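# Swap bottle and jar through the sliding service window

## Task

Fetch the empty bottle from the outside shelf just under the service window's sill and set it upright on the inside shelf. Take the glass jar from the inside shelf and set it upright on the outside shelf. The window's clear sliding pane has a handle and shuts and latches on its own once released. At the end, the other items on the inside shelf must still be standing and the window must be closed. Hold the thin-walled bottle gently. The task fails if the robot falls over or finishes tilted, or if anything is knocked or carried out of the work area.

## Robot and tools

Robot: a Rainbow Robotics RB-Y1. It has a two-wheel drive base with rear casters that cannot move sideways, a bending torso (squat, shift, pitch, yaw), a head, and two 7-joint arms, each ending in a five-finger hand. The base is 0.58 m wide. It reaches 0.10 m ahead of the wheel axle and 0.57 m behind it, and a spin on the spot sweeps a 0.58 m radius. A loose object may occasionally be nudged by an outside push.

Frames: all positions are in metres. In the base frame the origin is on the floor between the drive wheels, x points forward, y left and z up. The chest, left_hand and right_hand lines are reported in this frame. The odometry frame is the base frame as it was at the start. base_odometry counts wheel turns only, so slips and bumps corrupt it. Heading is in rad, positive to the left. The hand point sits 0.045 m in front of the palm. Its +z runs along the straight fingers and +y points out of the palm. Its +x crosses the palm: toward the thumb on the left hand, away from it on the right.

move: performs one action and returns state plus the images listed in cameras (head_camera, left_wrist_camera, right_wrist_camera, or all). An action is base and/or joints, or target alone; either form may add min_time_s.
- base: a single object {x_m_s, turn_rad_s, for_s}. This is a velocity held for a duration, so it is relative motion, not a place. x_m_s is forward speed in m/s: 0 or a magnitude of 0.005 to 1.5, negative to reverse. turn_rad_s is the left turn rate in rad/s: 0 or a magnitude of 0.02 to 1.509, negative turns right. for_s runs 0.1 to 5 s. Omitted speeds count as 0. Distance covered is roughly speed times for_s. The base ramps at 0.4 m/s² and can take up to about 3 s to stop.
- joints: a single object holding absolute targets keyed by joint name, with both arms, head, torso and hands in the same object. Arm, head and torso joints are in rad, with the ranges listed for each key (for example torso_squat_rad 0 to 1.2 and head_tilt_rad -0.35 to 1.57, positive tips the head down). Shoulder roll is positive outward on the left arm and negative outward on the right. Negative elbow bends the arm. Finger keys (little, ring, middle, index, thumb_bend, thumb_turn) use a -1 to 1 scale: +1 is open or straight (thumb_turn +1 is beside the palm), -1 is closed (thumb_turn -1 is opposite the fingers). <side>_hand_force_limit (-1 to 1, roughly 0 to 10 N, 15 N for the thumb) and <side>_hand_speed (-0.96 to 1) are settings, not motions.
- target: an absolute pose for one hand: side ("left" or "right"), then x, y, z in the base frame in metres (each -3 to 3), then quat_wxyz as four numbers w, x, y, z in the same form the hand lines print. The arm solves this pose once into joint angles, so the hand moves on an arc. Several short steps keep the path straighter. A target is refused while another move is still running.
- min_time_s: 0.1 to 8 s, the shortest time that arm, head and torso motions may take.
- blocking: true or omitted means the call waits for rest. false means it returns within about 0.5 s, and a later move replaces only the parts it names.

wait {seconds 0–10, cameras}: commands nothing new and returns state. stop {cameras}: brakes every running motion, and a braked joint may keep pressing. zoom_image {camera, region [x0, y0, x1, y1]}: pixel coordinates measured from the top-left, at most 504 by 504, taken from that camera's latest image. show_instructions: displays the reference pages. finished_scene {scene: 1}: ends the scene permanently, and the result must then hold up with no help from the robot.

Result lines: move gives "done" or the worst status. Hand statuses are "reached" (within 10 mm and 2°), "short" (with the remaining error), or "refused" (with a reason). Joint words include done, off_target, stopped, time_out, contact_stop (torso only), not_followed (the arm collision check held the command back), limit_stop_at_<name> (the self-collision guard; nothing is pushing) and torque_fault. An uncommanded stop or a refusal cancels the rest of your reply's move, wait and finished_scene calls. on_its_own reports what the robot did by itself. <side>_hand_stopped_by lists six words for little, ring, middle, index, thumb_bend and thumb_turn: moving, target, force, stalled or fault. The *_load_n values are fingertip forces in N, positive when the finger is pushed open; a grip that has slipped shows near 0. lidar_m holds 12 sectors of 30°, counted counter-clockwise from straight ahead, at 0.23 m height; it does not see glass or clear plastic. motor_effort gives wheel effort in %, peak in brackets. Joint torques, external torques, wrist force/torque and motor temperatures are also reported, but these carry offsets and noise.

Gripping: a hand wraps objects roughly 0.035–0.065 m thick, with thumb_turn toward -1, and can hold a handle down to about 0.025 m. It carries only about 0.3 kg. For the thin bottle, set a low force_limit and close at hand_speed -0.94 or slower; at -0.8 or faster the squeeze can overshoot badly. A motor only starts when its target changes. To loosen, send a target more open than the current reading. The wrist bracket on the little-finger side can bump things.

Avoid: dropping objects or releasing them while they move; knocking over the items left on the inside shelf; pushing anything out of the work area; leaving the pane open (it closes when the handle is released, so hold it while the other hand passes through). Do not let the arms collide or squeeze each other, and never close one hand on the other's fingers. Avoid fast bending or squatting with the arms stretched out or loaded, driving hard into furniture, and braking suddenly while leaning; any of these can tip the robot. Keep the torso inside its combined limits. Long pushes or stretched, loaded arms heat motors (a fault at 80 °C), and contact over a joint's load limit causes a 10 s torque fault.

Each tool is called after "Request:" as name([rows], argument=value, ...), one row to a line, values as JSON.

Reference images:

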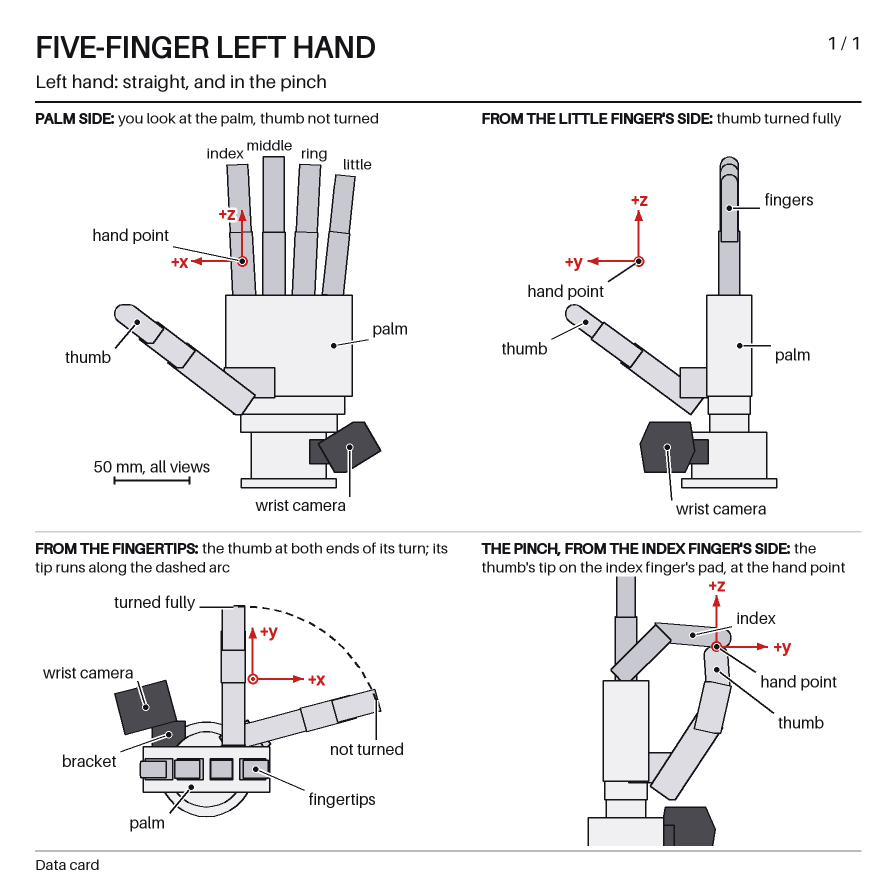

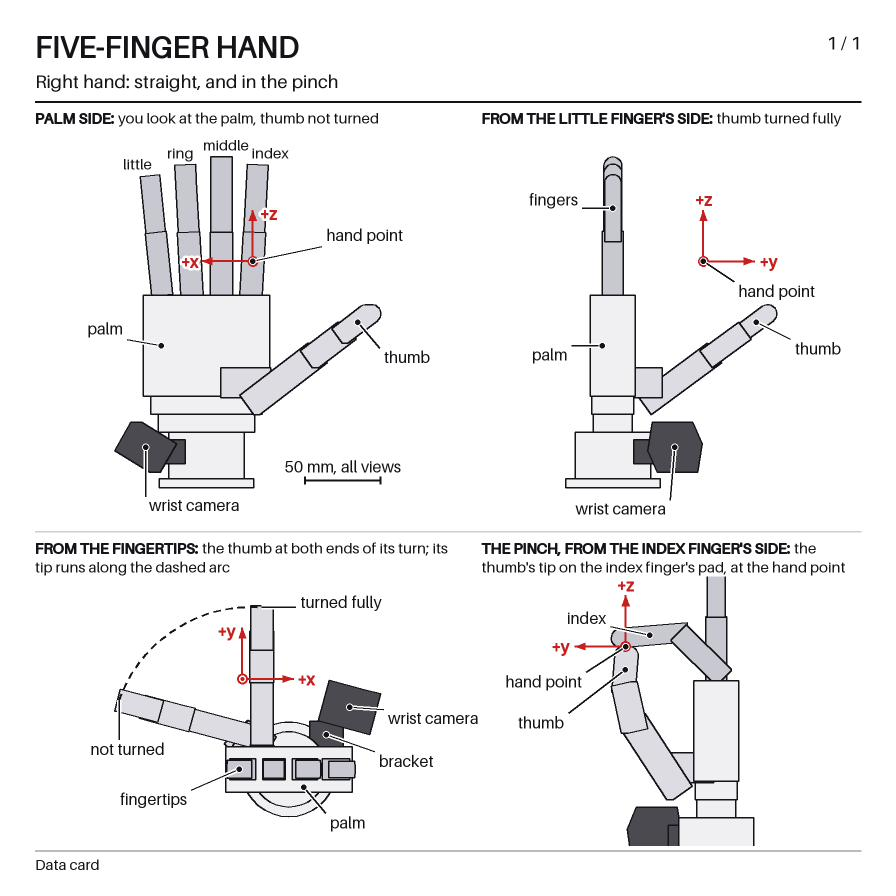

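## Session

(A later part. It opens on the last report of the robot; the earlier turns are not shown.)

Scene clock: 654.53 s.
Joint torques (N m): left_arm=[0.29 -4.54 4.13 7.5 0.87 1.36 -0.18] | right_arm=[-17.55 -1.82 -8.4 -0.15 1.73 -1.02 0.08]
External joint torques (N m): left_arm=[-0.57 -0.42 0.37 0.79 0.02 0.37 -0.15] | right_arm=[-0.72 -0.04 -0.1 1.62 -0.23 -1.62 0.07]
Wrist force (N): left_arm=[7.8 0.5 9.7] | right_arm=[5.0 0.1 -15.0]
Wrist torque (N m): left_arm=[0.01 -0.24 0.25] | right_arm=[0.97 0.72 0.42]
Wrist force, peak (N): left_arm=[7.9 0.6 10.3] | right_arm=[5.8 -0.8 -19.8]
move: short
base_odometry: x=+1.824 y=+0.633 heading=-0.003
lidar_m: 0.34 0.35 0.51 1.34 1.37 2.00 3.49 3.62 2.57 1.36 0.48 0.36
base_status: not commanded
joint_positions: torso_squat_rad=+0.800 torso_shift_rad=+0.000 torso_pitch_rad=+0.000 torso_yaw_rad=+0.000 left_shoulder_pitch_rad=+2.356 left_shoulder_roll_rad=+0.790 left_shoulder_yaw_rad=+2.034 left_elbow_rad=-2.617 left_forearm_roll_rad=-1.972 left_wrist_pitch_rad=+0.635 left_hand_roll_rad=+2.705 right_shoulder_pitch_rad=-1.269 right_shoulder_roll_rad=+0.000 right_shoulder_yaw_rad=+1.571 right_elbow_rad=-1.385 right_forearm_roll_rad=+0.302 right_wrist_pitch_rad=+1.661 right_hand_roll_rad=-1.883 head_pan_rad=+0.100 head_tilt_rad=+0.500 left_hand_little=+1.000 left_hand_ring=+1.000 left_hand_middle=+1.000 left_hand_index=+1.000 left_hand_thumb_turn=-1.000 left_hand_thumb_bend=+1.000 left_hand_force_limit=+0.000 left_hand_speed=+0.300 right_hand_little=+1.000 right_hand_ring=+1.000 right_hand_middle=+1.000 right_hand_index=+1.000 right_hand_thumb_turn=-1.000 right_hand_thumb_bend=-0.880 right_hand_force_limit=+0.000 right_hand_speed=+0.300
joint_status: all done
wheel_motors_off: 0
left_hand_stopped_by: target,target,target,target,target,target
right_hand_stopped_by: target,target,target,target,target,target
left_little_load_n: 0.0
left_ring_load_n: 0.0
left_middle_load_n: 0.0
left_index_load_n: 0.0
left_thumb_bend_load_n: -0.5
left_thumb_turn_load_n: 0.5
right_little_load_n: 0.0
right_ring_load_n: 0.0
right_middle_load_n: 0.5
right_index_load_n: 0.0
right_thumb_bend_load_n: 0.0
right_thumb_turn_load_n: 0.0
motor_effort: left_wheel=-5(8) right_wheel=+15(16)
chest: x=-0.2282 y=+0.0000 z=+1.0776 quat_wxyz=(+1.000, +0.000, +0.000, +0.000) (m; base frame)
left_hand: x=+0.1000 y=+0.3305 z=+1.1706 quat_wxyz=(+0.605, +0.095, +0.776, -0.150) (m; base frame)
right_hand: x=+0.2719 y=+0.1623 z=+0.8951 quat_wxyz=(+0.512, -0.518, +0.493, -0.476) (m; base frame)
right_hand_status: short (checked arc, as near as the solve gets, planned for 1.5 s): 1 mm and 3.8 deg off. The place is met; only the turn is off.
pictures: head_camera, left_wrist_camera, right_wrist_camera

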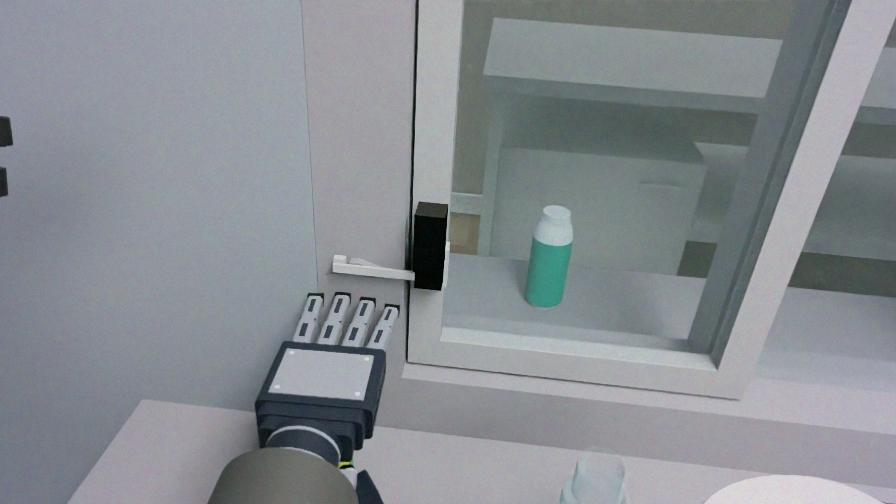

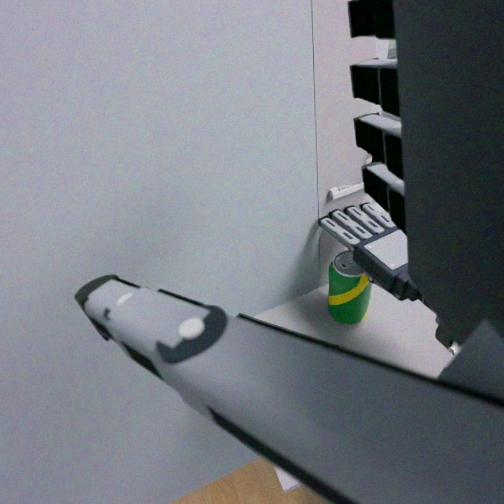

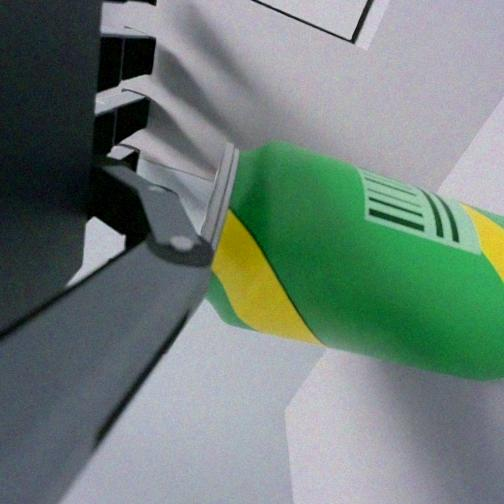

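Request:
move(target={"side": "right", "x": 0.235, "y": 0.163, "z": 0.9, "quat_wxyz": [0.5, -0.5, 0.5, -0.5]}, min_time_s=1)

Request:
move(joints={"right_hand_thumb_bend": 1, "right_hand_thumb_turn": 1, "right_hand_speed": 0.5}, cameras=["head_camera", "left_wrist_camera", "right_wrist_camera"])

Scene clock: 662.33 s.
Joint torques (N m): left_arm=[0.19 -4.5 4.09 7.31 0.74 1.36 -0.28] | right_arm=[-13.26 -1.29 -8.32 -2.19 2.04 0.75 0.24]
External joint torques (N m): left_arm=[-0.66 -0.38 0.34 0.61 -0.12 0.37 -0.25] | right_arm=[2.38 -0.37 0.19 0.21 0.07 0.25 0.23]
Wrist force (N): left_arm=[7.7 0.6 10.1] | right_arm=[0.5 2.0 -3.3]
Wrist torque (N m): left_arm=[0.01 -0.21 0.24] | right_arm=[0.16 0.03 0.37]
Wrist force, peak (N): left_arm=[7.8 0.4 10.3] | right_arm=[5.2 -0.3 -18.0]
move: short
base_odometry: x=+1.824 y=+0.633 heading=-0.003
lidar_m: 0.33 0.36 0.50 1.36 1.35 2.02 3.48 3.63 2.58 1.36 0.50 0.35
base_status: not commanded
joint_positions: torso_squat_rad=+0.800 torso_shift_rad=+0.000 torso_pitch_rad=+0.000 torso_yaw_rad=+0.000 left_shoulder_pitch_rad=+2.356 left_shoulder_roll_rad=+0.790 left_shoulder_yaw_rad=+2.034 left_elbow_rad=-2.617 left_forearm_roll_rad=-1.972 left_wrist_pitch_rad=+0.635 left_hand_roll_rad=+2.705 right_shoulder_pitch_rad=-1.236 right_shoulder_roll_rad=+0.000 right_shoulder_yaw_rad=+1.571 right_elbow_rad=-1.524 right_forearm_roll_rad=+0.345 right_wrist_pitch_rad=+1.782 right_hand_roll_rad=-1.832 head_pan_rad=+0.100 head_tilt_rad=+0.500 left_hand_little=+1.000 left_hand_ring=+1.000 left_hand_middle=+1.000 left_hand_index=+1.000 left_hand_thumb_turn=-1.000 left_hand_thumb_bend=+1.000 left_hand_force_limit=+0.000 left_hand_speed=+0.300 right_hand_little=+1.000 right_hand_ring=+1.000 right_hand_middle=+1.000 right_hand_index=+1.000 right_hand_thumb_turn=-1.000 right_hand_thumb_bend=-0.880 right_hand_force_limit=+0.000 right_hand_speed=+0.300
joint_status: all done
wheel_motors_off: 0
left_hand_stopped_by: target,target,target,target,target,target
right_hand_stopped_by: target,target,target,target,target,target
left_little_load_n: 0.0
left_ring_load_n: 0.0
left_middle_load_n: 0.0
left_index_load_n: 0.0
left_thumb_bend_load_n: 0.0
left_thumb_turn_load_n: 0.0
right_little_load_n: 0.0
right_ring_load_n: 0.0
right_middle_load_n: 0.0
right_index_load_n: 0.0
right_thumb_bend_load_n: 0.0
right_thumb_turn_load_n: 0.0
motor_effort: left_wheel=-8(10) right_wheel=+15(17)
chest: x=-0.2281 y=+0.0000 z=+1.0776 quat_wxyz=(+1.000, +0.000, +0.000, +0.000) (m; base frame)
left_hand: x=+0.1001 y=+0.3305 z=+1.1705 quat_wxyz=(+0.605, +0.095, +0.776, -0.150) (m; base frame)
right_hand: x=+0.2352 y=+0.1625 z=+0.9003 quat_wxyz=(+0.515, -0.520, +0.491, -0.473) (m; base frame)
right_hand_status: short (checked arc, as near as the solve gets, planned for 1.0 s): 1 mm and 4.3 deg off. The place is met; only the turn is off.
pictures: none

Scene clock: 663.70 s.
Joint torques (N m): left_arm=[0.62 -4.48 3.7 7.44 0.89 1.38 -0.27] | right_arm=[-12.9 -1.19 -8.59 -2.08 1.97 0.77 0.27]
External joint torques (N m): left_arm=[-0.23 -0.35 -0.06 0.74 0.03 0.39 -0.24] | right_arm=[2.73 -0.28 -0.07 0.33 0 0.27 0.28]
Wrist force (N): left_arm=[7.7 0.6 10.0] | right_arm=[-0.1 1.9 -3.2]
Wrist torque (N m): left_arm=[0.00 -0.21 0.25] | right_arm=[0.16 0.14 0.31]
Wrist force, peak (N): left_arm=[7.8 0.8 10.3] | right_arm=[0.3 2.1 -3.7]
move: done
base_odometry: x=+1.824 y=+0.633 heading=-0.003
lidar_m: 0.34 0.35 0.50 1.34 1.35 2.03 3.48 3.62 2.57 1.35 0.49 0.35
base_status: not commanded
joint_positions: torso_squat_rad=+0.800 torso_shift_rad=+0.000 torso_pitch_rad=+0.000 torso_yaw_rad=+0.000 left_shoulder_pitch_rad=+2.356 left_shoulder_roll_rad=+0.790 left_shoulder_yaw_rad=+2.034 left_elbow_rad=-2.617 left_forearm_roll_rad=-1.972 left_wrist_pitch_rad=+0.635 left_hand_roll_rad=+2.705 right_shoulder_pitch_rad=-1.236 right_shoulder_roll_rad=+0.000 right_shoulder_yaw_rad=+1.571 right_elbow_rad=-1.524 right_forearm_roll_rad=+0.345 right_wrist_pitch_rad=+1.782 right_hand_roll_rad=-1.832 head_pan_rad=+0.100 head_tilt_rad=+0.500 left_hand_little=+1.000 left_hand_ring=+1.000 left_hand_middle=+1.000 left_hand_index=+1.000 left_hand_thumb_turn=-1.000 left_hand_thumb_bend=+1.000 left_hand_force_limit=+0.000 left_hand_speed=+0.300 right_hand_little=+1.000 right_hand_ring=+1.000 right_hand_middle=+1.000 right_hand_index=+1.000 right_hand_thumb_turn=+1.000 right_hand_thumb_bend=+1.000 right_hand_force_limit=+0.000 right_hand_speed=+0.500
joint_status: all done
wheel_motors_off: 0
left_hand_stopped_by: target,target,target,target,target,target
right_hand_stopped_by: target,target,target,target,target,target
left_little_load_n: 0.0
left_ring_load_n: 0.0
left_middle_load_n: 0.0
left_index_load_n: 0.0
left_thumb_bend_load_n: 0.0
left_thumb_turn_load_n: 0.5
right_little_load_n: 0.0
right_ring_load_n: 0.0
right_middle_load_n: 0.0
right_index_load_n: 0.0
right_thumb_bend_load_n: 0.0
right_thumb_turn_load_n: -0.5
motor_effort: left_wheel=-6(9) right_wheel=+14(16)
chest: x=-0.2281 y=+0.0000 z=+1.0776 quat_wxyz=(+1.000, +0.000, +0.000, +0.000) (m; base frame)
left_hand: x=+0.1001 y=+0.3305 z=+1.1705 quat_wxyz=(+0.605, +0.095, +0.776, -0.150) (m; base frame)
right_hand: x=+0.2352 y=+0.1625 z=+0.9003 quat_wxyz=(+0.515, -0.520, +0.491, -0.473) (m; base frame)
pictures: head_camera, left_wrist_camera, right_wrist_camera

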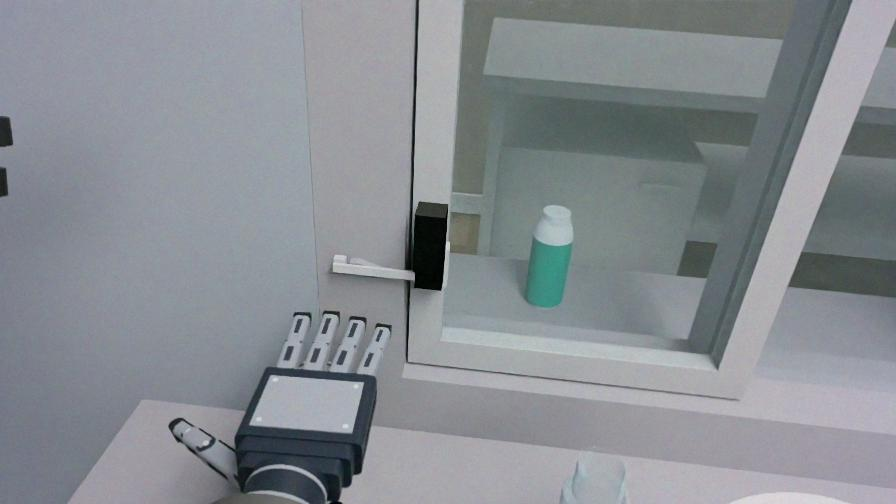

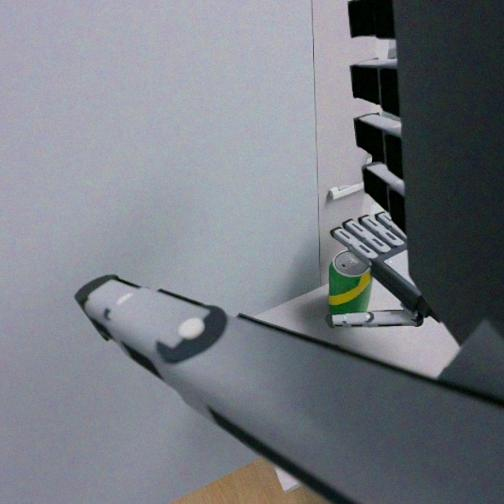

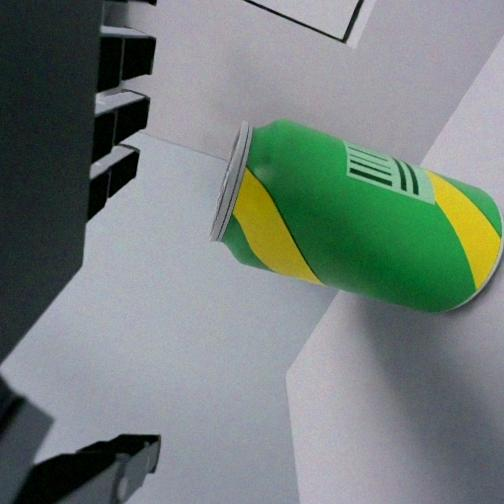

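Request:
move(target={"side": "right", "x": 0.270, "y": 0.163, "z": 0.9, "quat_wxyz": [0.5, -0.5, 0.5, -0.5]}, min_time_s=1.5, cameras=["head_camera", "left_wrist_camera", "right_wrist_camera"])

Request:
zoom_image(camera="head_camera", region=[240, 180, 480, 350])

Scene clock: 668.97 s.
Joint torques (N m): left_arm=[0.57 -4.46 3.96 7.37 0.8 1.36 -0.28] | right_arm=[-17.24 -1.6 -8.67 -1.23 1.6 0.32 -0.12]
External joint torques (N m): left_arm=[-0.28 -0.33 0.21 0.67 -0.06 0.38 -0.25] | right_arm=[-0.45 0.38 -0.29 0.45 -0.35 -0.29 -0.11]
Wrist force (N): left_arm=[7.8 0.6 10.1] | right_arm=[-0.2 2.3 -3.6]
Wrist torque (N m): left_arm=[0.01 -0.22 0.26] | right_arm=[0.27 0.18 0.14]
Wrist force, peak (N): left_arm=[8.1 0.4 10.2] | right_arm=[0.5 2.1 -3.7]
move: short
base_odometry: x=+1.824 y=+0.633 heading=-0.003
lidar_m: 0.33 0.36 0.49 1.35 1.34 2.02 3.48 3.63 2.57 1.36 0.49 0.36
base_status: not commanded
joint_positions: torso_squat_rad=+0.800 torso_shift_rad=+0.000 torso_pitch_rad=+0.000 torso_yaw_rad=+0.000 left_shoulder_pitch_rad=+2.356 left_shoulder_roll_rad=+0.790 left_shoulder_yaw_rad=+2.034 left_elbow_rad=-2.617 left_forearm_roll_rad=-1.972 left_wrist_pitch_rad=+0.635 left_hand_roll_rad=+2.705 right_shoulder_pitch_rad=-1.286 right_shoulder_roll_rad=+0.000 right_shoulder_yaw_rad=+1.571 right_elbow_rad=-1.399 right_forearm_roll_rad=+0.287 right_wrist_pitch_rad=+1.681 right_hand_roll_rad=-1.880 head_pan_rad=+0.100 head_tilt_rad=+0.500 left_hand_little=+1.000 left_hand_ring=+1.000 left_hand_middle=+1.000 left_hand_index=+1.000 left_hand_thumb_turn=-1.000 left_hand_thumb_bend=+1.000 left_hand_force_limit=+0.000 left_hand_speed=+0.300 right_hand_little=+1.000 right_hand_ring=+1.000 right_hand_middle=+1.000 right_hand_index=+1.000 right_hand_thumb_turn=+1.000 right_hand_thumb_bend=+1.000 right_hand_force_limit=+0.000 right_hand_speed=+0.500
joint_status: all done
wheel_motors_off: 0
left_hand_stopped_by: target,target,target,target,target,target
right_hand_stopped_by: target,target,target,target,target,target
left_little_load_n: 0.0
left_ring_load_n: 0.0
left_middle_load_n: 0.5
left_index_load_n: 0.0
left_thumb_bend_load_n: 0.0
left_thumb_turn_load_n: 0.5
right_little_load_n: 0.0
right_ring_load_n: 0.0
right_middle_load_n: 0.0
right_index_load_n: 0.0
right_thumb_bend_load_n: 0.0
right_thumb_turn_load_n: 0.0
motor_effort: left_wheel=-6(9) right_wheel=+14(16)
chest: x=-0.2281 y=+0.0000 z=+1.0776 quat_wxyz=(+1.000, +0.000, +0.000, +0.000) (m; base frame)
left_hand: x=+0.1001 y=+0.3305 z=+1.1705 quat_wxyz=(+0.605, +0.095, +0.776, -0.150) (m; base frame)
right_hand: x=+0.2700 y=+0.1624 z=+0.9001 quat_wxyz=(+0.511, -0.516, +0.493, -0.478) (m; base frame)
right_hand_status: short (checked arc, as near as the solve gets, planned for 1.5 s): 1 mm and 3.5 deg off. The place is met; only the turn is off.
pictures: head_camera, left_wrist_camera, right_wrist_camera

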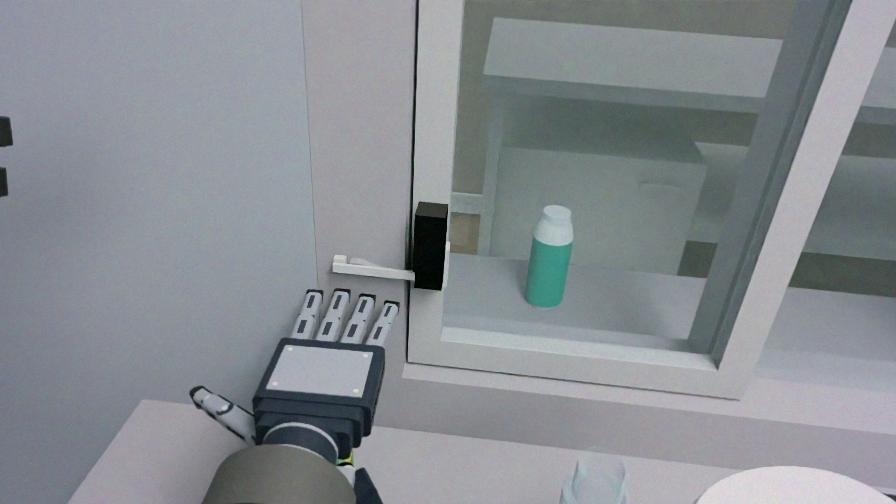

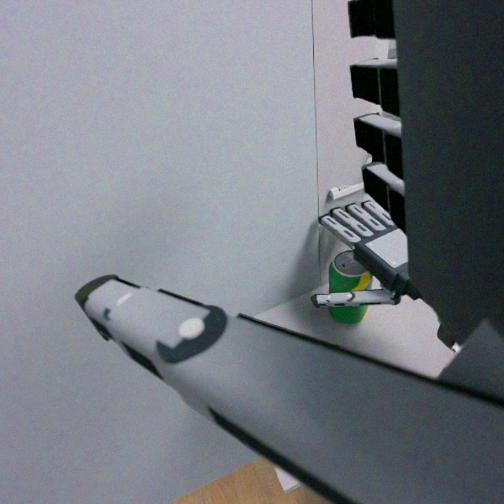

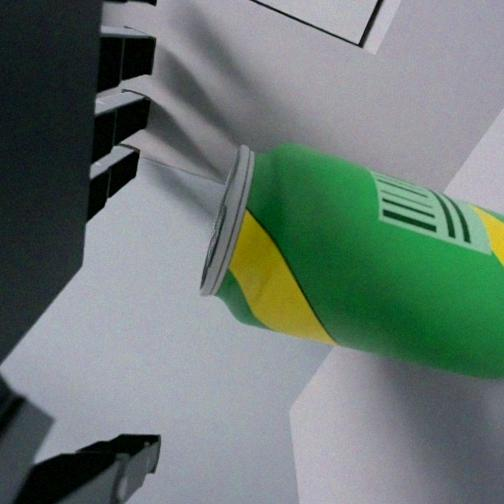

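Scaled by 2.100 from the camera's 896x504 image, which has a finer 1280x720 frame.

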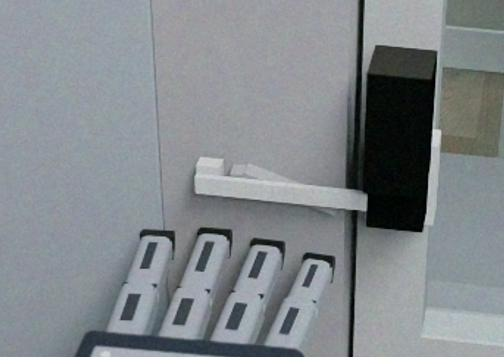

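Request:
move(target={"side": "right", "x": 0.272, "y": 0.163, "z": 0.917, "quat_wxyz": [0.5, -0.5, 0.5, -0.5]}, min_time_s=1.5, cameras=["head_camera"])

Request:
zoom_image(camera="head_camera", region=[280, 180, 480, 330])

Scene clock: 673.53 s.
Joint torques (N m): left_arm=[0.87 -4.36 4.21 7.53 0.83 1.4 -0.12] | right_arm=[-17.38 -3.29 -8.15 -1.16 1.66 0.85 -0.06]
External joint torques (N m): left_arm=[0.02 -0.23 0.46 0.83 -0.02 0.42 -0.09] | right_arm=[-0.42 -0.3 0.33 0 -0.29 0.23 -0.06]
Wrist force (N): left_arm=[7.7 0.7 10.1] | right_arm=[0.2 1.9 -3.6]
Wrist torque (N m): left_arm=[0.02 -0.20 0.23] | right_arm=[0.21 0.12 0.15]
Wrist force, peak (N): left_arm=[7.8 0.8 10.3] | right_arm=[0.2 1.9 -3.9]
move: short
base_odometry: x=+1.824 y=+0.633 heading=-0.003
lidar_m: 0.34 0.36 0.49 1.35 1.35 2.02 3.48 3.62 2.58 1.35 0.50 0.36
base_status: not commanded
joint_positions: torso_squat_rad=+0.800 torso_shift_rad=+0.000 torso_pitch_rad=+0.000 torso_yaw_rad=+0.000 left_shoulder_pitch_rad=+2.356 left_shoulder_roll_rad=+0.790 left_shoulder_yaw_rad=+2.034 left_elbow_rad=-2.617 left_forearm_roll_rad=-1.972 left_wrist_pitch_rad=+0.635 left_hand_roll_rad=+2.705 right_shoulder_pitch_rad=-1.354 right_shoulder_roll_rad=+0.000 right_shoulder_yaw_rad=+1.571 right_elbow_rad=-1.411 right_forearm_roll_rad=+0.219 right_wrist_pitch_rad=+1.716 right_hand_roll_rad=-1.886 head_pan_rad=+0.100 head_tilt_rad=+0.500 left_hand_little=+1.000 left_hand_ring=+1.000 left_hand_middle=+1.000 left_hand_index=+1.000 left_hand_thumb_turn=-1.000 left_hand_thumb_bend=+1.000 left_hand_force_limit=+0.000 left_hand_speed=+0.300 right_hand_little=+1.000 right_hand_ring=+1.000 right_hand_middle=+1.000 right_hand_index=+1.000 right_hand_thumb_turn=+1.000 right_hand_thumb_bend=+1.000 right_hand_force_limit=+0.000 right_hand_speed=+0.500
joint_status: all done
wheel_motors_off: 0
left_hand_stopped_by: target,target,target,target,target,target
right_hand_stopped_by: target,target,target,target,target,target
left_little_load_n: 0.0
left_ring_load_n: 0.0
left_middle_load_n: 0.0
left_index_load_n: 0.0
left_thumb_bend_load_n: 0.0
left_thumb_turn_load_n: 0.5
right_little_load_n: 0.0
right_ring_load_n: 0.0
right_middle_load_n: -0.5
right_index_load_n: 0.0
right_thumb_bend_load_n: 0.0
right_thumb_turn_load_n: -0.5
motor_effort: left_wheel=-8(9) right_wheel=+15(16)
chest: x=-0.2281 y=+0.0000 z=+1.0776 quat_wxyz=(+1.000, +0.000, +0.000, +0.000) (m; base frame)
left_hand: x=+0.1001 y=+0.3305 z=+1.1705 quat_wxyz=(+0.605, +0.095, +0.776, -0.150) (m; base frame)
right_hand: x=+0.2720 y=+0.1624 z=+0.9170 quat_wxyz=(+0.507, -0.511, +0.496, -0.485) (m; base frame)
right_hand_status: short (checked arc, as near as the solve gets, planned for 1.5 s): 1 mm and 2.3 deg off. The place is met; only the turn is off.
pictures: head_camera

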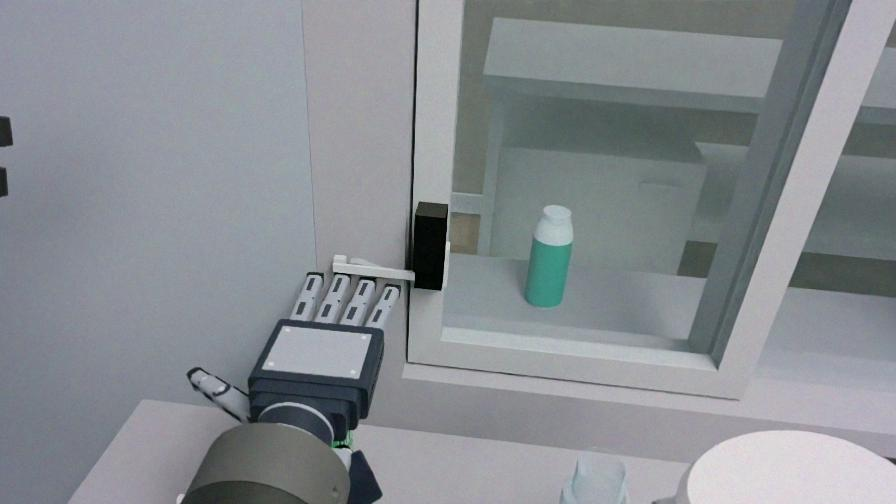

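Scaled by 2.520 from the camera's 896x504 image, which has a finer 1280x720 frame.

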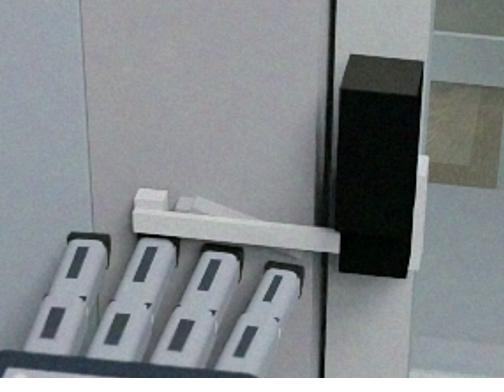

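Request:
move(target={"side": "right", "x": 0.272, "y": 0.163, "z": 0.929, "quat_wxyz": [0.5, -0.5, 0.5, -0.5]}, min_time_s=1.5, cameras=["head_camera"])

Request:
zoom_image(camera="head_camera", region=[280, 180, 480, 330])

Scene clock: 680.37 s.
Joint torques (N m): left_arm=[0.39 -4.53 3.84 7.69 0.76 1.4 -0.31] | right_arm=[-20.94 -8 -9 2.81 3.76 2.1 0.02]
External joint torques (N m): left_arm=[-0.46 -0.4 0.09 0.99 -0.1 0.42 -0.28] | right_arm=[-3.96 -4.33 -0.45 3.62 1.83 1.47 0.02]
Wrist force (N): left_arm=[7.8 0.7 10.1] | right_arm=[-1.5 8.9 -14.3]
Wrist torque (N m): left_arm=[0.02 -0.21 0.24] | right_arm=[0.42 0.50 0.40]
Wrist force, peak (N): left_arm=[7.8 0.6 10.3] | right_arm=[-1.8 11.2 -13.5]
move: done
base_odometry: x=+1.824 y=+0.633 heading=-0.003
lidar_m: 0.34 0.35 0.49 1.34 1.35 2.02 3.48 3.64 2.57 1.36 0.48 0.35
base_status: not commanded
joint_positions: torso_squat_rad=+0.800 torso_shift_rad=+0.000 torso_pitch_rad=+0.000 torso_yaw_rad=+0.000 left_shoulder_pitch_rad=+2.356 left_shoulder_roll_rad=+0.790 left_shoulder_yaw_rad=+2.034 left_elbow_rad=-2.617 left_forearm_roll_rad=-1.972 left_wrist_pitch_rad=+0.635 left_hand_roll_rad=+2.705 right_shoulder_pitch_rad=-1.402 right_shoulder_roll_rad=+0.001 right_shoulder_yaw_rad=+1.571 right_elbow_rad=-1.424 right_forearm_roll_rad=+0.170 right_wrist_pitch_rad=+1.742 right_hand_roll_rad=-1.891 head_pan_rad=+0.100 head_tilt_rad=+0.500 left_hand_little=+1.000 left_hand_ring=+1.000 left_hand_middle=+1.000 left_hand_index=+1.000 left_hand_thumb_turn=-1.000 left_hand_thumb_bend=+1.000 left_hand_force_limit=+0.000 left_hand_speed=+0.300 right_hand_little=+1.000 right_hand_ring=+0.999 right_hand_middle=+1.000 right_hand_index=+1.000 right_hand_thumb_turn=+1.000 right_hand_thumb_bend=+1.000 right_hand_force_limit=+0.000 right_hand_speed=+0.500
joint_status: all done
wheel_motors_off: 0
left_hand_stopped_by: target,target,target,target,target,target
right_hand_stopped_by: target,target,target,target,target,target
left_little_load_n: 0.0
left_ring_load_n: 0.0
left_middle_load_n: 0.0
left_index_load_n: 0.0
left_thumb_bend_load_n: 0.0
left_thumb_turn_load_n: 0.5
right_little_load_n: 0.0
right_ring_load_n: -10.5
right_middle_load_n: 0.0
right_index_load_n: 0.0
right_thumb_bend_load_n: 0.0
right_thumb_turn_load_n: 0.0
motor_effort: left_wheel=-6(10) right_wheel=+13(16)
chest: x=-0.2280 y=+0.0001 z=+1.0776 quat_wxyz=(+1.000, +0.000, +0.000, +0.000) (m; base frame)
left_hand: x=+0.1002 y=+0.3306 z=+1.1705 quat_wxyz=(+0.605, +0.095, +0.776, -0.150) (m; base frame)
right_hand: x=+0.2713 y=+0.1630 z=+0.9282 quat_wxyz=(+0.505, -0.508, +0.497, -0.489) (m; base frame)
right_hand_status: reached (checked arc, as near as the solve gets, planned for 1.5 s): 1 mm and 1.7 deg off.
pictures: head_camera

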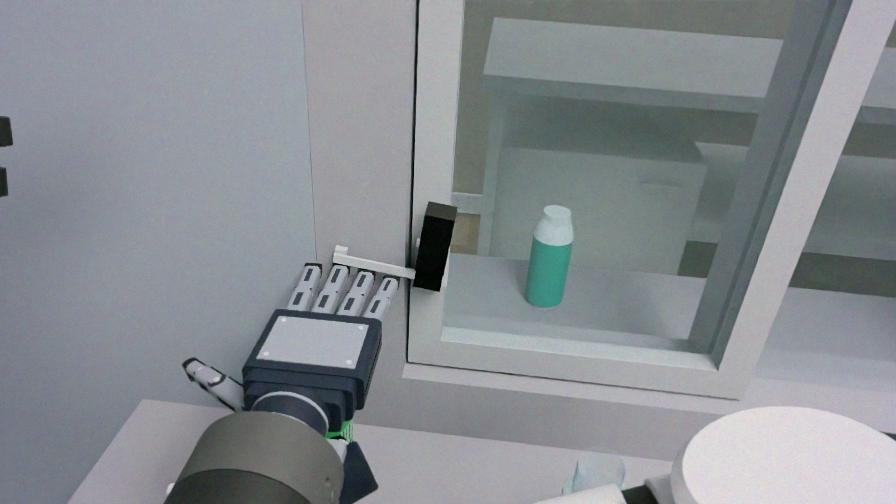

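Scaled by 2.520 from the camera's 896x504 image, which has a finer 1280x720 frame.

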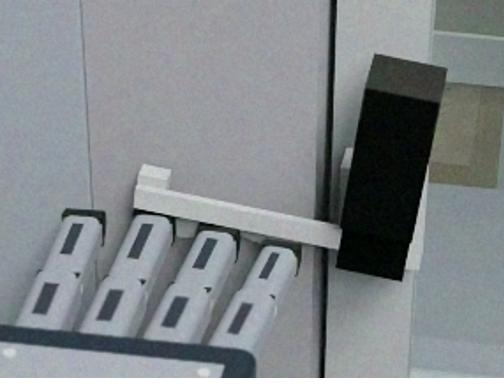

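Request:
move(target={"side": "right", "x": 0.268, "y": 0.163, "z": 0.905, "quat_wxyz": [0.5, -0.5, 0.5, -0.5]}, min_time_s=1)

Request:
move(target={"side": "right", "x": 0.21, "y": 0.15, "z": 0.91, "quat_wxyz": [0.5, -0.5, 0.5, -0.5]}, min_time_s=1)

Request:
move(target={"side": "right", "x": 0.21, "y": 0.1, "z": 1.0, "quat_wxyz": [0.5, -0.5, 0.5, -0.5]}, min_time_s=1.5)

Request:
move(target={"side": "right", "x": 0.24, "y": 0.06, "z": 1.0, "quat_wxyz": [0.5, -0.5, -0.5, -0.5]}, min_time_s=3, cameras=["head_camera", "right_wrist_camera"])

Scene clock: 724.27 s.
Joint torques (N m): left_arm=[0.2 -4.11 4.13 7.39 0.86 1.37 -0.21] | right_arm=[-14.35 -4.59 -9.21 -0.98 1.82 0.28 0.31]
External joint torques (N m): left_arm=[-0.65 0.01 0.38 0.68 0 0.38 -0.18] | right_arm=[2.4 -2.38 -0.78 0.59 -0.13 -0.32 0.32]
Wrist force (N): left_arm=[7.7 0.5 9.9] | right_arm=[0.3 1.8 -3.7]
Wrist torque (N m): left_arm=[0.00 -0.20 0.25] | right_arm=[0.19 0.10 0.35]
Wrist force, peak (N): left_arm=[8.0 0.7 10.1] | right_arm=[4.2 8.4 -18.5]
move: short
base_odometry: x=+1.824 y=+0.633 heading=-0.003
lidar_m: 0.33 0.35 0.50 1.35 1.36 2.02 3.48 3.64 2.58 1.34 0.49 0.35
base_status: not commanded
joint_positions: torso_squat_rad=+0.800 torso_shift_rad=+0.000 torso_pitch_rad=+0.000 torso_yaw_rad=+0.000 left_shoulder_pitch_rad=+2.356 left_shoulder_roll_rad=+0.790 left_shoulder_yaw_rad=+2.034 left_elbow_rad=-2.617 left_forearm_roll_rad=-1.972 left_wrist_pitch_rad=+0.635 left_hand_roll_rad=+2.705 right_shoulder_pitch_rad=-1.303 right_shoulder_roll_rad=+0.000 right_shoulder_yaw_rad=+1.571 right_elbow_rad=-1.413 right_forearm_roll_rad=+0.270 right_wrist_pitch_rad=+1.700 right_hand_roll_rad=-1.879 head_pan_rad=+0.100 head_tilt_rad=+0.500 left_hand_little=+1.000 left_hand_ring=+1.000 left_hand_middle=+1.000 left_hand_index=+1.000 left_hand_thumb_turn=-1.000 left_hand_thumb_bend=+1.000 left_hand_force_limit=+0.000 left_hand_speed=+0.300 right_hand_little=+1.000 right_hand_ring=+1.000 right_hand_middle=+1.000 right_hand_index=+1.000 right_hand_thumb_turn=+1.000 right_hand_thumb_bend=+1.000 right_hand_force_limit=+0.000 right_hand_speed=+0.500
joint_status: all done
wheel_motors_off: 0
left_hand_stopped_by: target,target,target,target,target,target
right_hand_stopped_by: target,target,target,target,target,target
left_little_load_n: 0.0
left_ring_load_n: 0.0
left_middle_load_n: 0.0
left_index_load_n: 0.0
left_thumb_bend_load_n: 0.0
left_thumb_turn_load_n: 0.5
right_little_load_n: 0.0
right_ring_load_n: 0.0
right_middle_load_n: 0.0
right_index_load_n: 0.0
right_thumb_bend_load_n: 0.0
right_thumb_turn_load_n: 0.0
motor_effort: left_wheel=-6(9) right_wheel=+14(14)
chest: x=-0.2280 y=+0.0001 z=+1.0776 quat_wxyz=(+1.000, +0.000, +0.000, +0.000) (m; base frame)
left_hand: x=+0.1002 y=+0.3306 z=+1.1705 quat_wxyz=(+0.605, +0.095, +0.776, -0.150) (m; base frame)
right_hand: x=+0.2678 y=+0.1627 z=+0.9053 quat_wxyz=(+0.511, -0.515, +0.494, -0.480) (m; base frame)
right_hand_status: short (checked arc, as near as the solve gets, planned for 1.0 s): 0 mm and 3.2 deg off. The place is met; only the turn is off.
pictures: none

Scene clock: 725.60 s.
Joint torques (N m): left_arm=[0.34 -4.63 3.87 7.41 0.92 1.26 -0.2] | right_arm=[-12.59 -1.73 -9.46 -2.19 1.8 0.6 0.31]
External joint torques (N m): left_arm=[-0.51 -0.5 0.11 0.7 0.06 0.27 -0.17] | right_arm=[2.14 -1.38 -0.95 0.62 -0.12 0.2 0.31]
Wrist force (N): left_arm=[7.6 0.3 10.1] | right_arm=[0.4 1.9 -3.5]
Wrist torque (N m): left_arm=[-0.04 -0.18 0.24] | right_arm=[0.15 0.06 0.34]
Wrist force, peak (N): left_arm=[7.7 0.4 10.5] | right_arm=[0.2 2.2 -3.9]
move: short
base_odometry: x=+1.824 y=+0.633 heading=-0.003
lidar_m: 0.33 0.36 0.49 1.35 1.35 2.01 3.48 3.62 2.56 1.34 0.50 0.36
base_status: not commanded
joint_positions: torso_squat_rad=+0.800 torso_shift_rad=+0.000 torso_pitch_rad=+0.000 torso_yaw_rad=+0.000 left_shoulder_pitch_rad=+2.356 left_shoulder_roll_rad=+0.790 left_shoulder_yaw_rad=+2.034 left_elbow_rad=-2.617 left_forearm_roll_rad=-1.972 left_wrist_pitch_rad=+0.635 left_hand_roll_rad=+2.705 right_shoulder_pitch_rad=-1.213 right_shoulder_roll_rad=+0.000 right_shoulder_yaw_rad=+1.571 right_elbow_rad=-1.633 right_forearm_roll_rad=+0.384 right_wrist_pitch_rad=+1.914 right_hand_roll_rad=-1.777 head_pan_rad=+0.100 head_tilt_rad=+0.500 left_hand_little=+1.000 left_hand_ring=+1.000 left_hand_middle=+1.000 left_hand_index=+1.000 left_hand_thumb_turn=-1.000 left_hand_thumb_bend=+1.000 left_hand_force_limit=+0.000 left_hand_speed=+0.300 right_hand_little=+1.000 right_hand_ring=+1.000 right_hand_middle=+1.000 right_hand_index=+1.000 right_hand_thumb_turn=+1.000 right_hand_thumb_bend=+1.000 right_hand_force_limit=+0.000 right_hand_speed=+0.500
joint_status: all done
wheel_motors_off: 0
left_hand_stopped_by: target,target,target,target,target,target
right_hand_stopped_by: target,target,target,target,target,target
left_little_load_n: 0.0
left_ring_load_n: 0.0
left_middle_load_n: 0.0
left_index_load_n: 0.0
left_thumb_bend_load_n: 0.0
left_thumb_turn_load_n: 0.0
right_little_load_n: 0.0
right_ring_load_n: 0.0
right_middle_load_n: 0.0
right_index_load_n: 0.0
right_thumb_bend_load_n: 0.0
right_thumb_turn_load_n: 0.0
motor_effort: left_wheel=-6(10) right_wheel=+13(15)
chest: x=-0.2280 y=+0.0001 z=+1.0776 quat_wxyz=(+1.000, +0.000, +0.000, +0.000) (m; base frame)
left_hand: x=+0.1002 y=+0.3306 z=+1.1705 quat_wxyz=(+0.605, +0.095, +0.776, -0.150) (m; base frame)
right_hand: x=+0.2101 y=+0.1497 z=+0.9102 quat_wxyz=(+0.509, -0.511, +0.495, -0.485) (m; base frame)
right_hand_status: short (checked arc, as near as the solve gets, planned for 1.0 s): 0 mm and 2.4 deg off. The place is met; only the turn is off.
pictures: none

Scene clock: 725.90 s.
Joint torques (N m): left_arm=[0.26 -4.37 4.05 7.37 0.78 1.36 -0.24] | right_arm=[-12.58 -1.92 -9.99 -2.31 1.82 0.43 0.35]
External joint torques (N m): left_arm=[-0.59 -0.24 0.3 0.66 -0.08 0.38 -0.21] | right_arm=[2.15 -1.57 -1.48 0.49 -0.1 0.02 0.35]
Wrist force (N): left_arm=[7.7 0.7 10.0] | right_arm=[0.2 2.2 -3.5]
Wrist torque (N m): left_arm=[0.03 -0.20 0.24] | right_arm=[0.22 0.07 0.33]
Wrist force, peak (N): left_arm=[8.0 0.4 10.0] | right_arm=[0.1 2.2 -3.6]
move: refused
base_odometry: x=+1.824 y=+0.633 heading=-0.003
lidar_m: 0.33 0.36 0.49 1.34 1.34 2.03 3.48 3.64 2.58 1.35 0.49 0.36
base_status: not commanded
joint_positions: torso_squat_rad=+0.800 torso_shift_rad=+0.000 torso_pitch_rad=+0.000 torso_yaw_rad=+0.000 left_shoulder_pitch_rad=+2.356 left_shoulder_roll_rad=+0.790 left_shoulder_yaw_rad=+2.034 left_elbow_rad=-2.617 left_forearm_roll_rad=-1.972 left_wrist_pitch_rad=+0.635 left_hand_roll_rad=+2.705 right_shoulder_pitch_rad=-1.213 right_shoulder_roll_rad=+0.000 right_shoulder_yaw_rad=+1.571 right_elbow_rad=-1.633 right_forearm_roll_rad=+0.384 right_wrist_pitch_rad=+1.914 right_hand_roll_rad=-1.777 head_pan_rad=+0.100 head_tilt_rad=+0.500 left_hand_little=+1.000 left_hand_ring=+1.000 left_hand_middle=+1.000 left_hand_index=+1.000 left_hand_thumb_turn=-1.000 left_hand_thumb_bend=+1.000 left_hand_force_limit=+0.000 left_hand_speed=+0.300 right_hand_little=+1.000 right_hand_ring=+1.000 right_hand_middle=+1.000 right_hand_index=+1.000 right_hand_thumb_turn=+1.000 right_hand_thumb_bend=+1.000 right_hand_force_limit=+0.000 right_hand_speed=+0.500
joint_status: not commanded
wheel_motors_off: 0
left_hand_stopped_by: target,target,target,target,target,target
right_hand_stopped_by: target,target,target,target,target,target
left_little_load_n: 0.0
left_ring_load_n: 0.0
left_middle_load_n: 0.0
left_index_load_n: 0.0
left_thumb_bend_load_n: 0.0
left_thumb_turn_load_n: 0.0
right_little_load_n: 0.0
right_ring_load_n: 0.0
right_middle_load_n: 0.0
right_index_load_n: 0.0
right_thumb_bend_load_n: 0.0
right_thumb_turn_load_n: 0.0
motor_effort: left_wheel=-7(8) right_wheel=+12(14)
chest: x=-0.2280 y=+0.0001 z=+1.0776 quat_wxyz=(+1.000, +0.000, +0.000, +0.000) (m; base frame)
left_hand: x=+0.1002 y=+0.3306 z=+1.1705 quat_wxyz=(+0.605, +0.095, +0.776, -0.150) (m; base frame)
right_hand: x=+0.2101 y=+0.1497 z=+0.9102 quat_wxyz=(+0.509, -0.511, +0.495, -0.485) (m; base frame)
right_hand_status: refused: the posture found for that pose stands 19 mm from the torso (limit 20 mm). Nothing moved. The solve starts from where the arm stands: from another posture it may find a clear one.
pictures: none

not run: a stop that you did not command came earlier in this reply.


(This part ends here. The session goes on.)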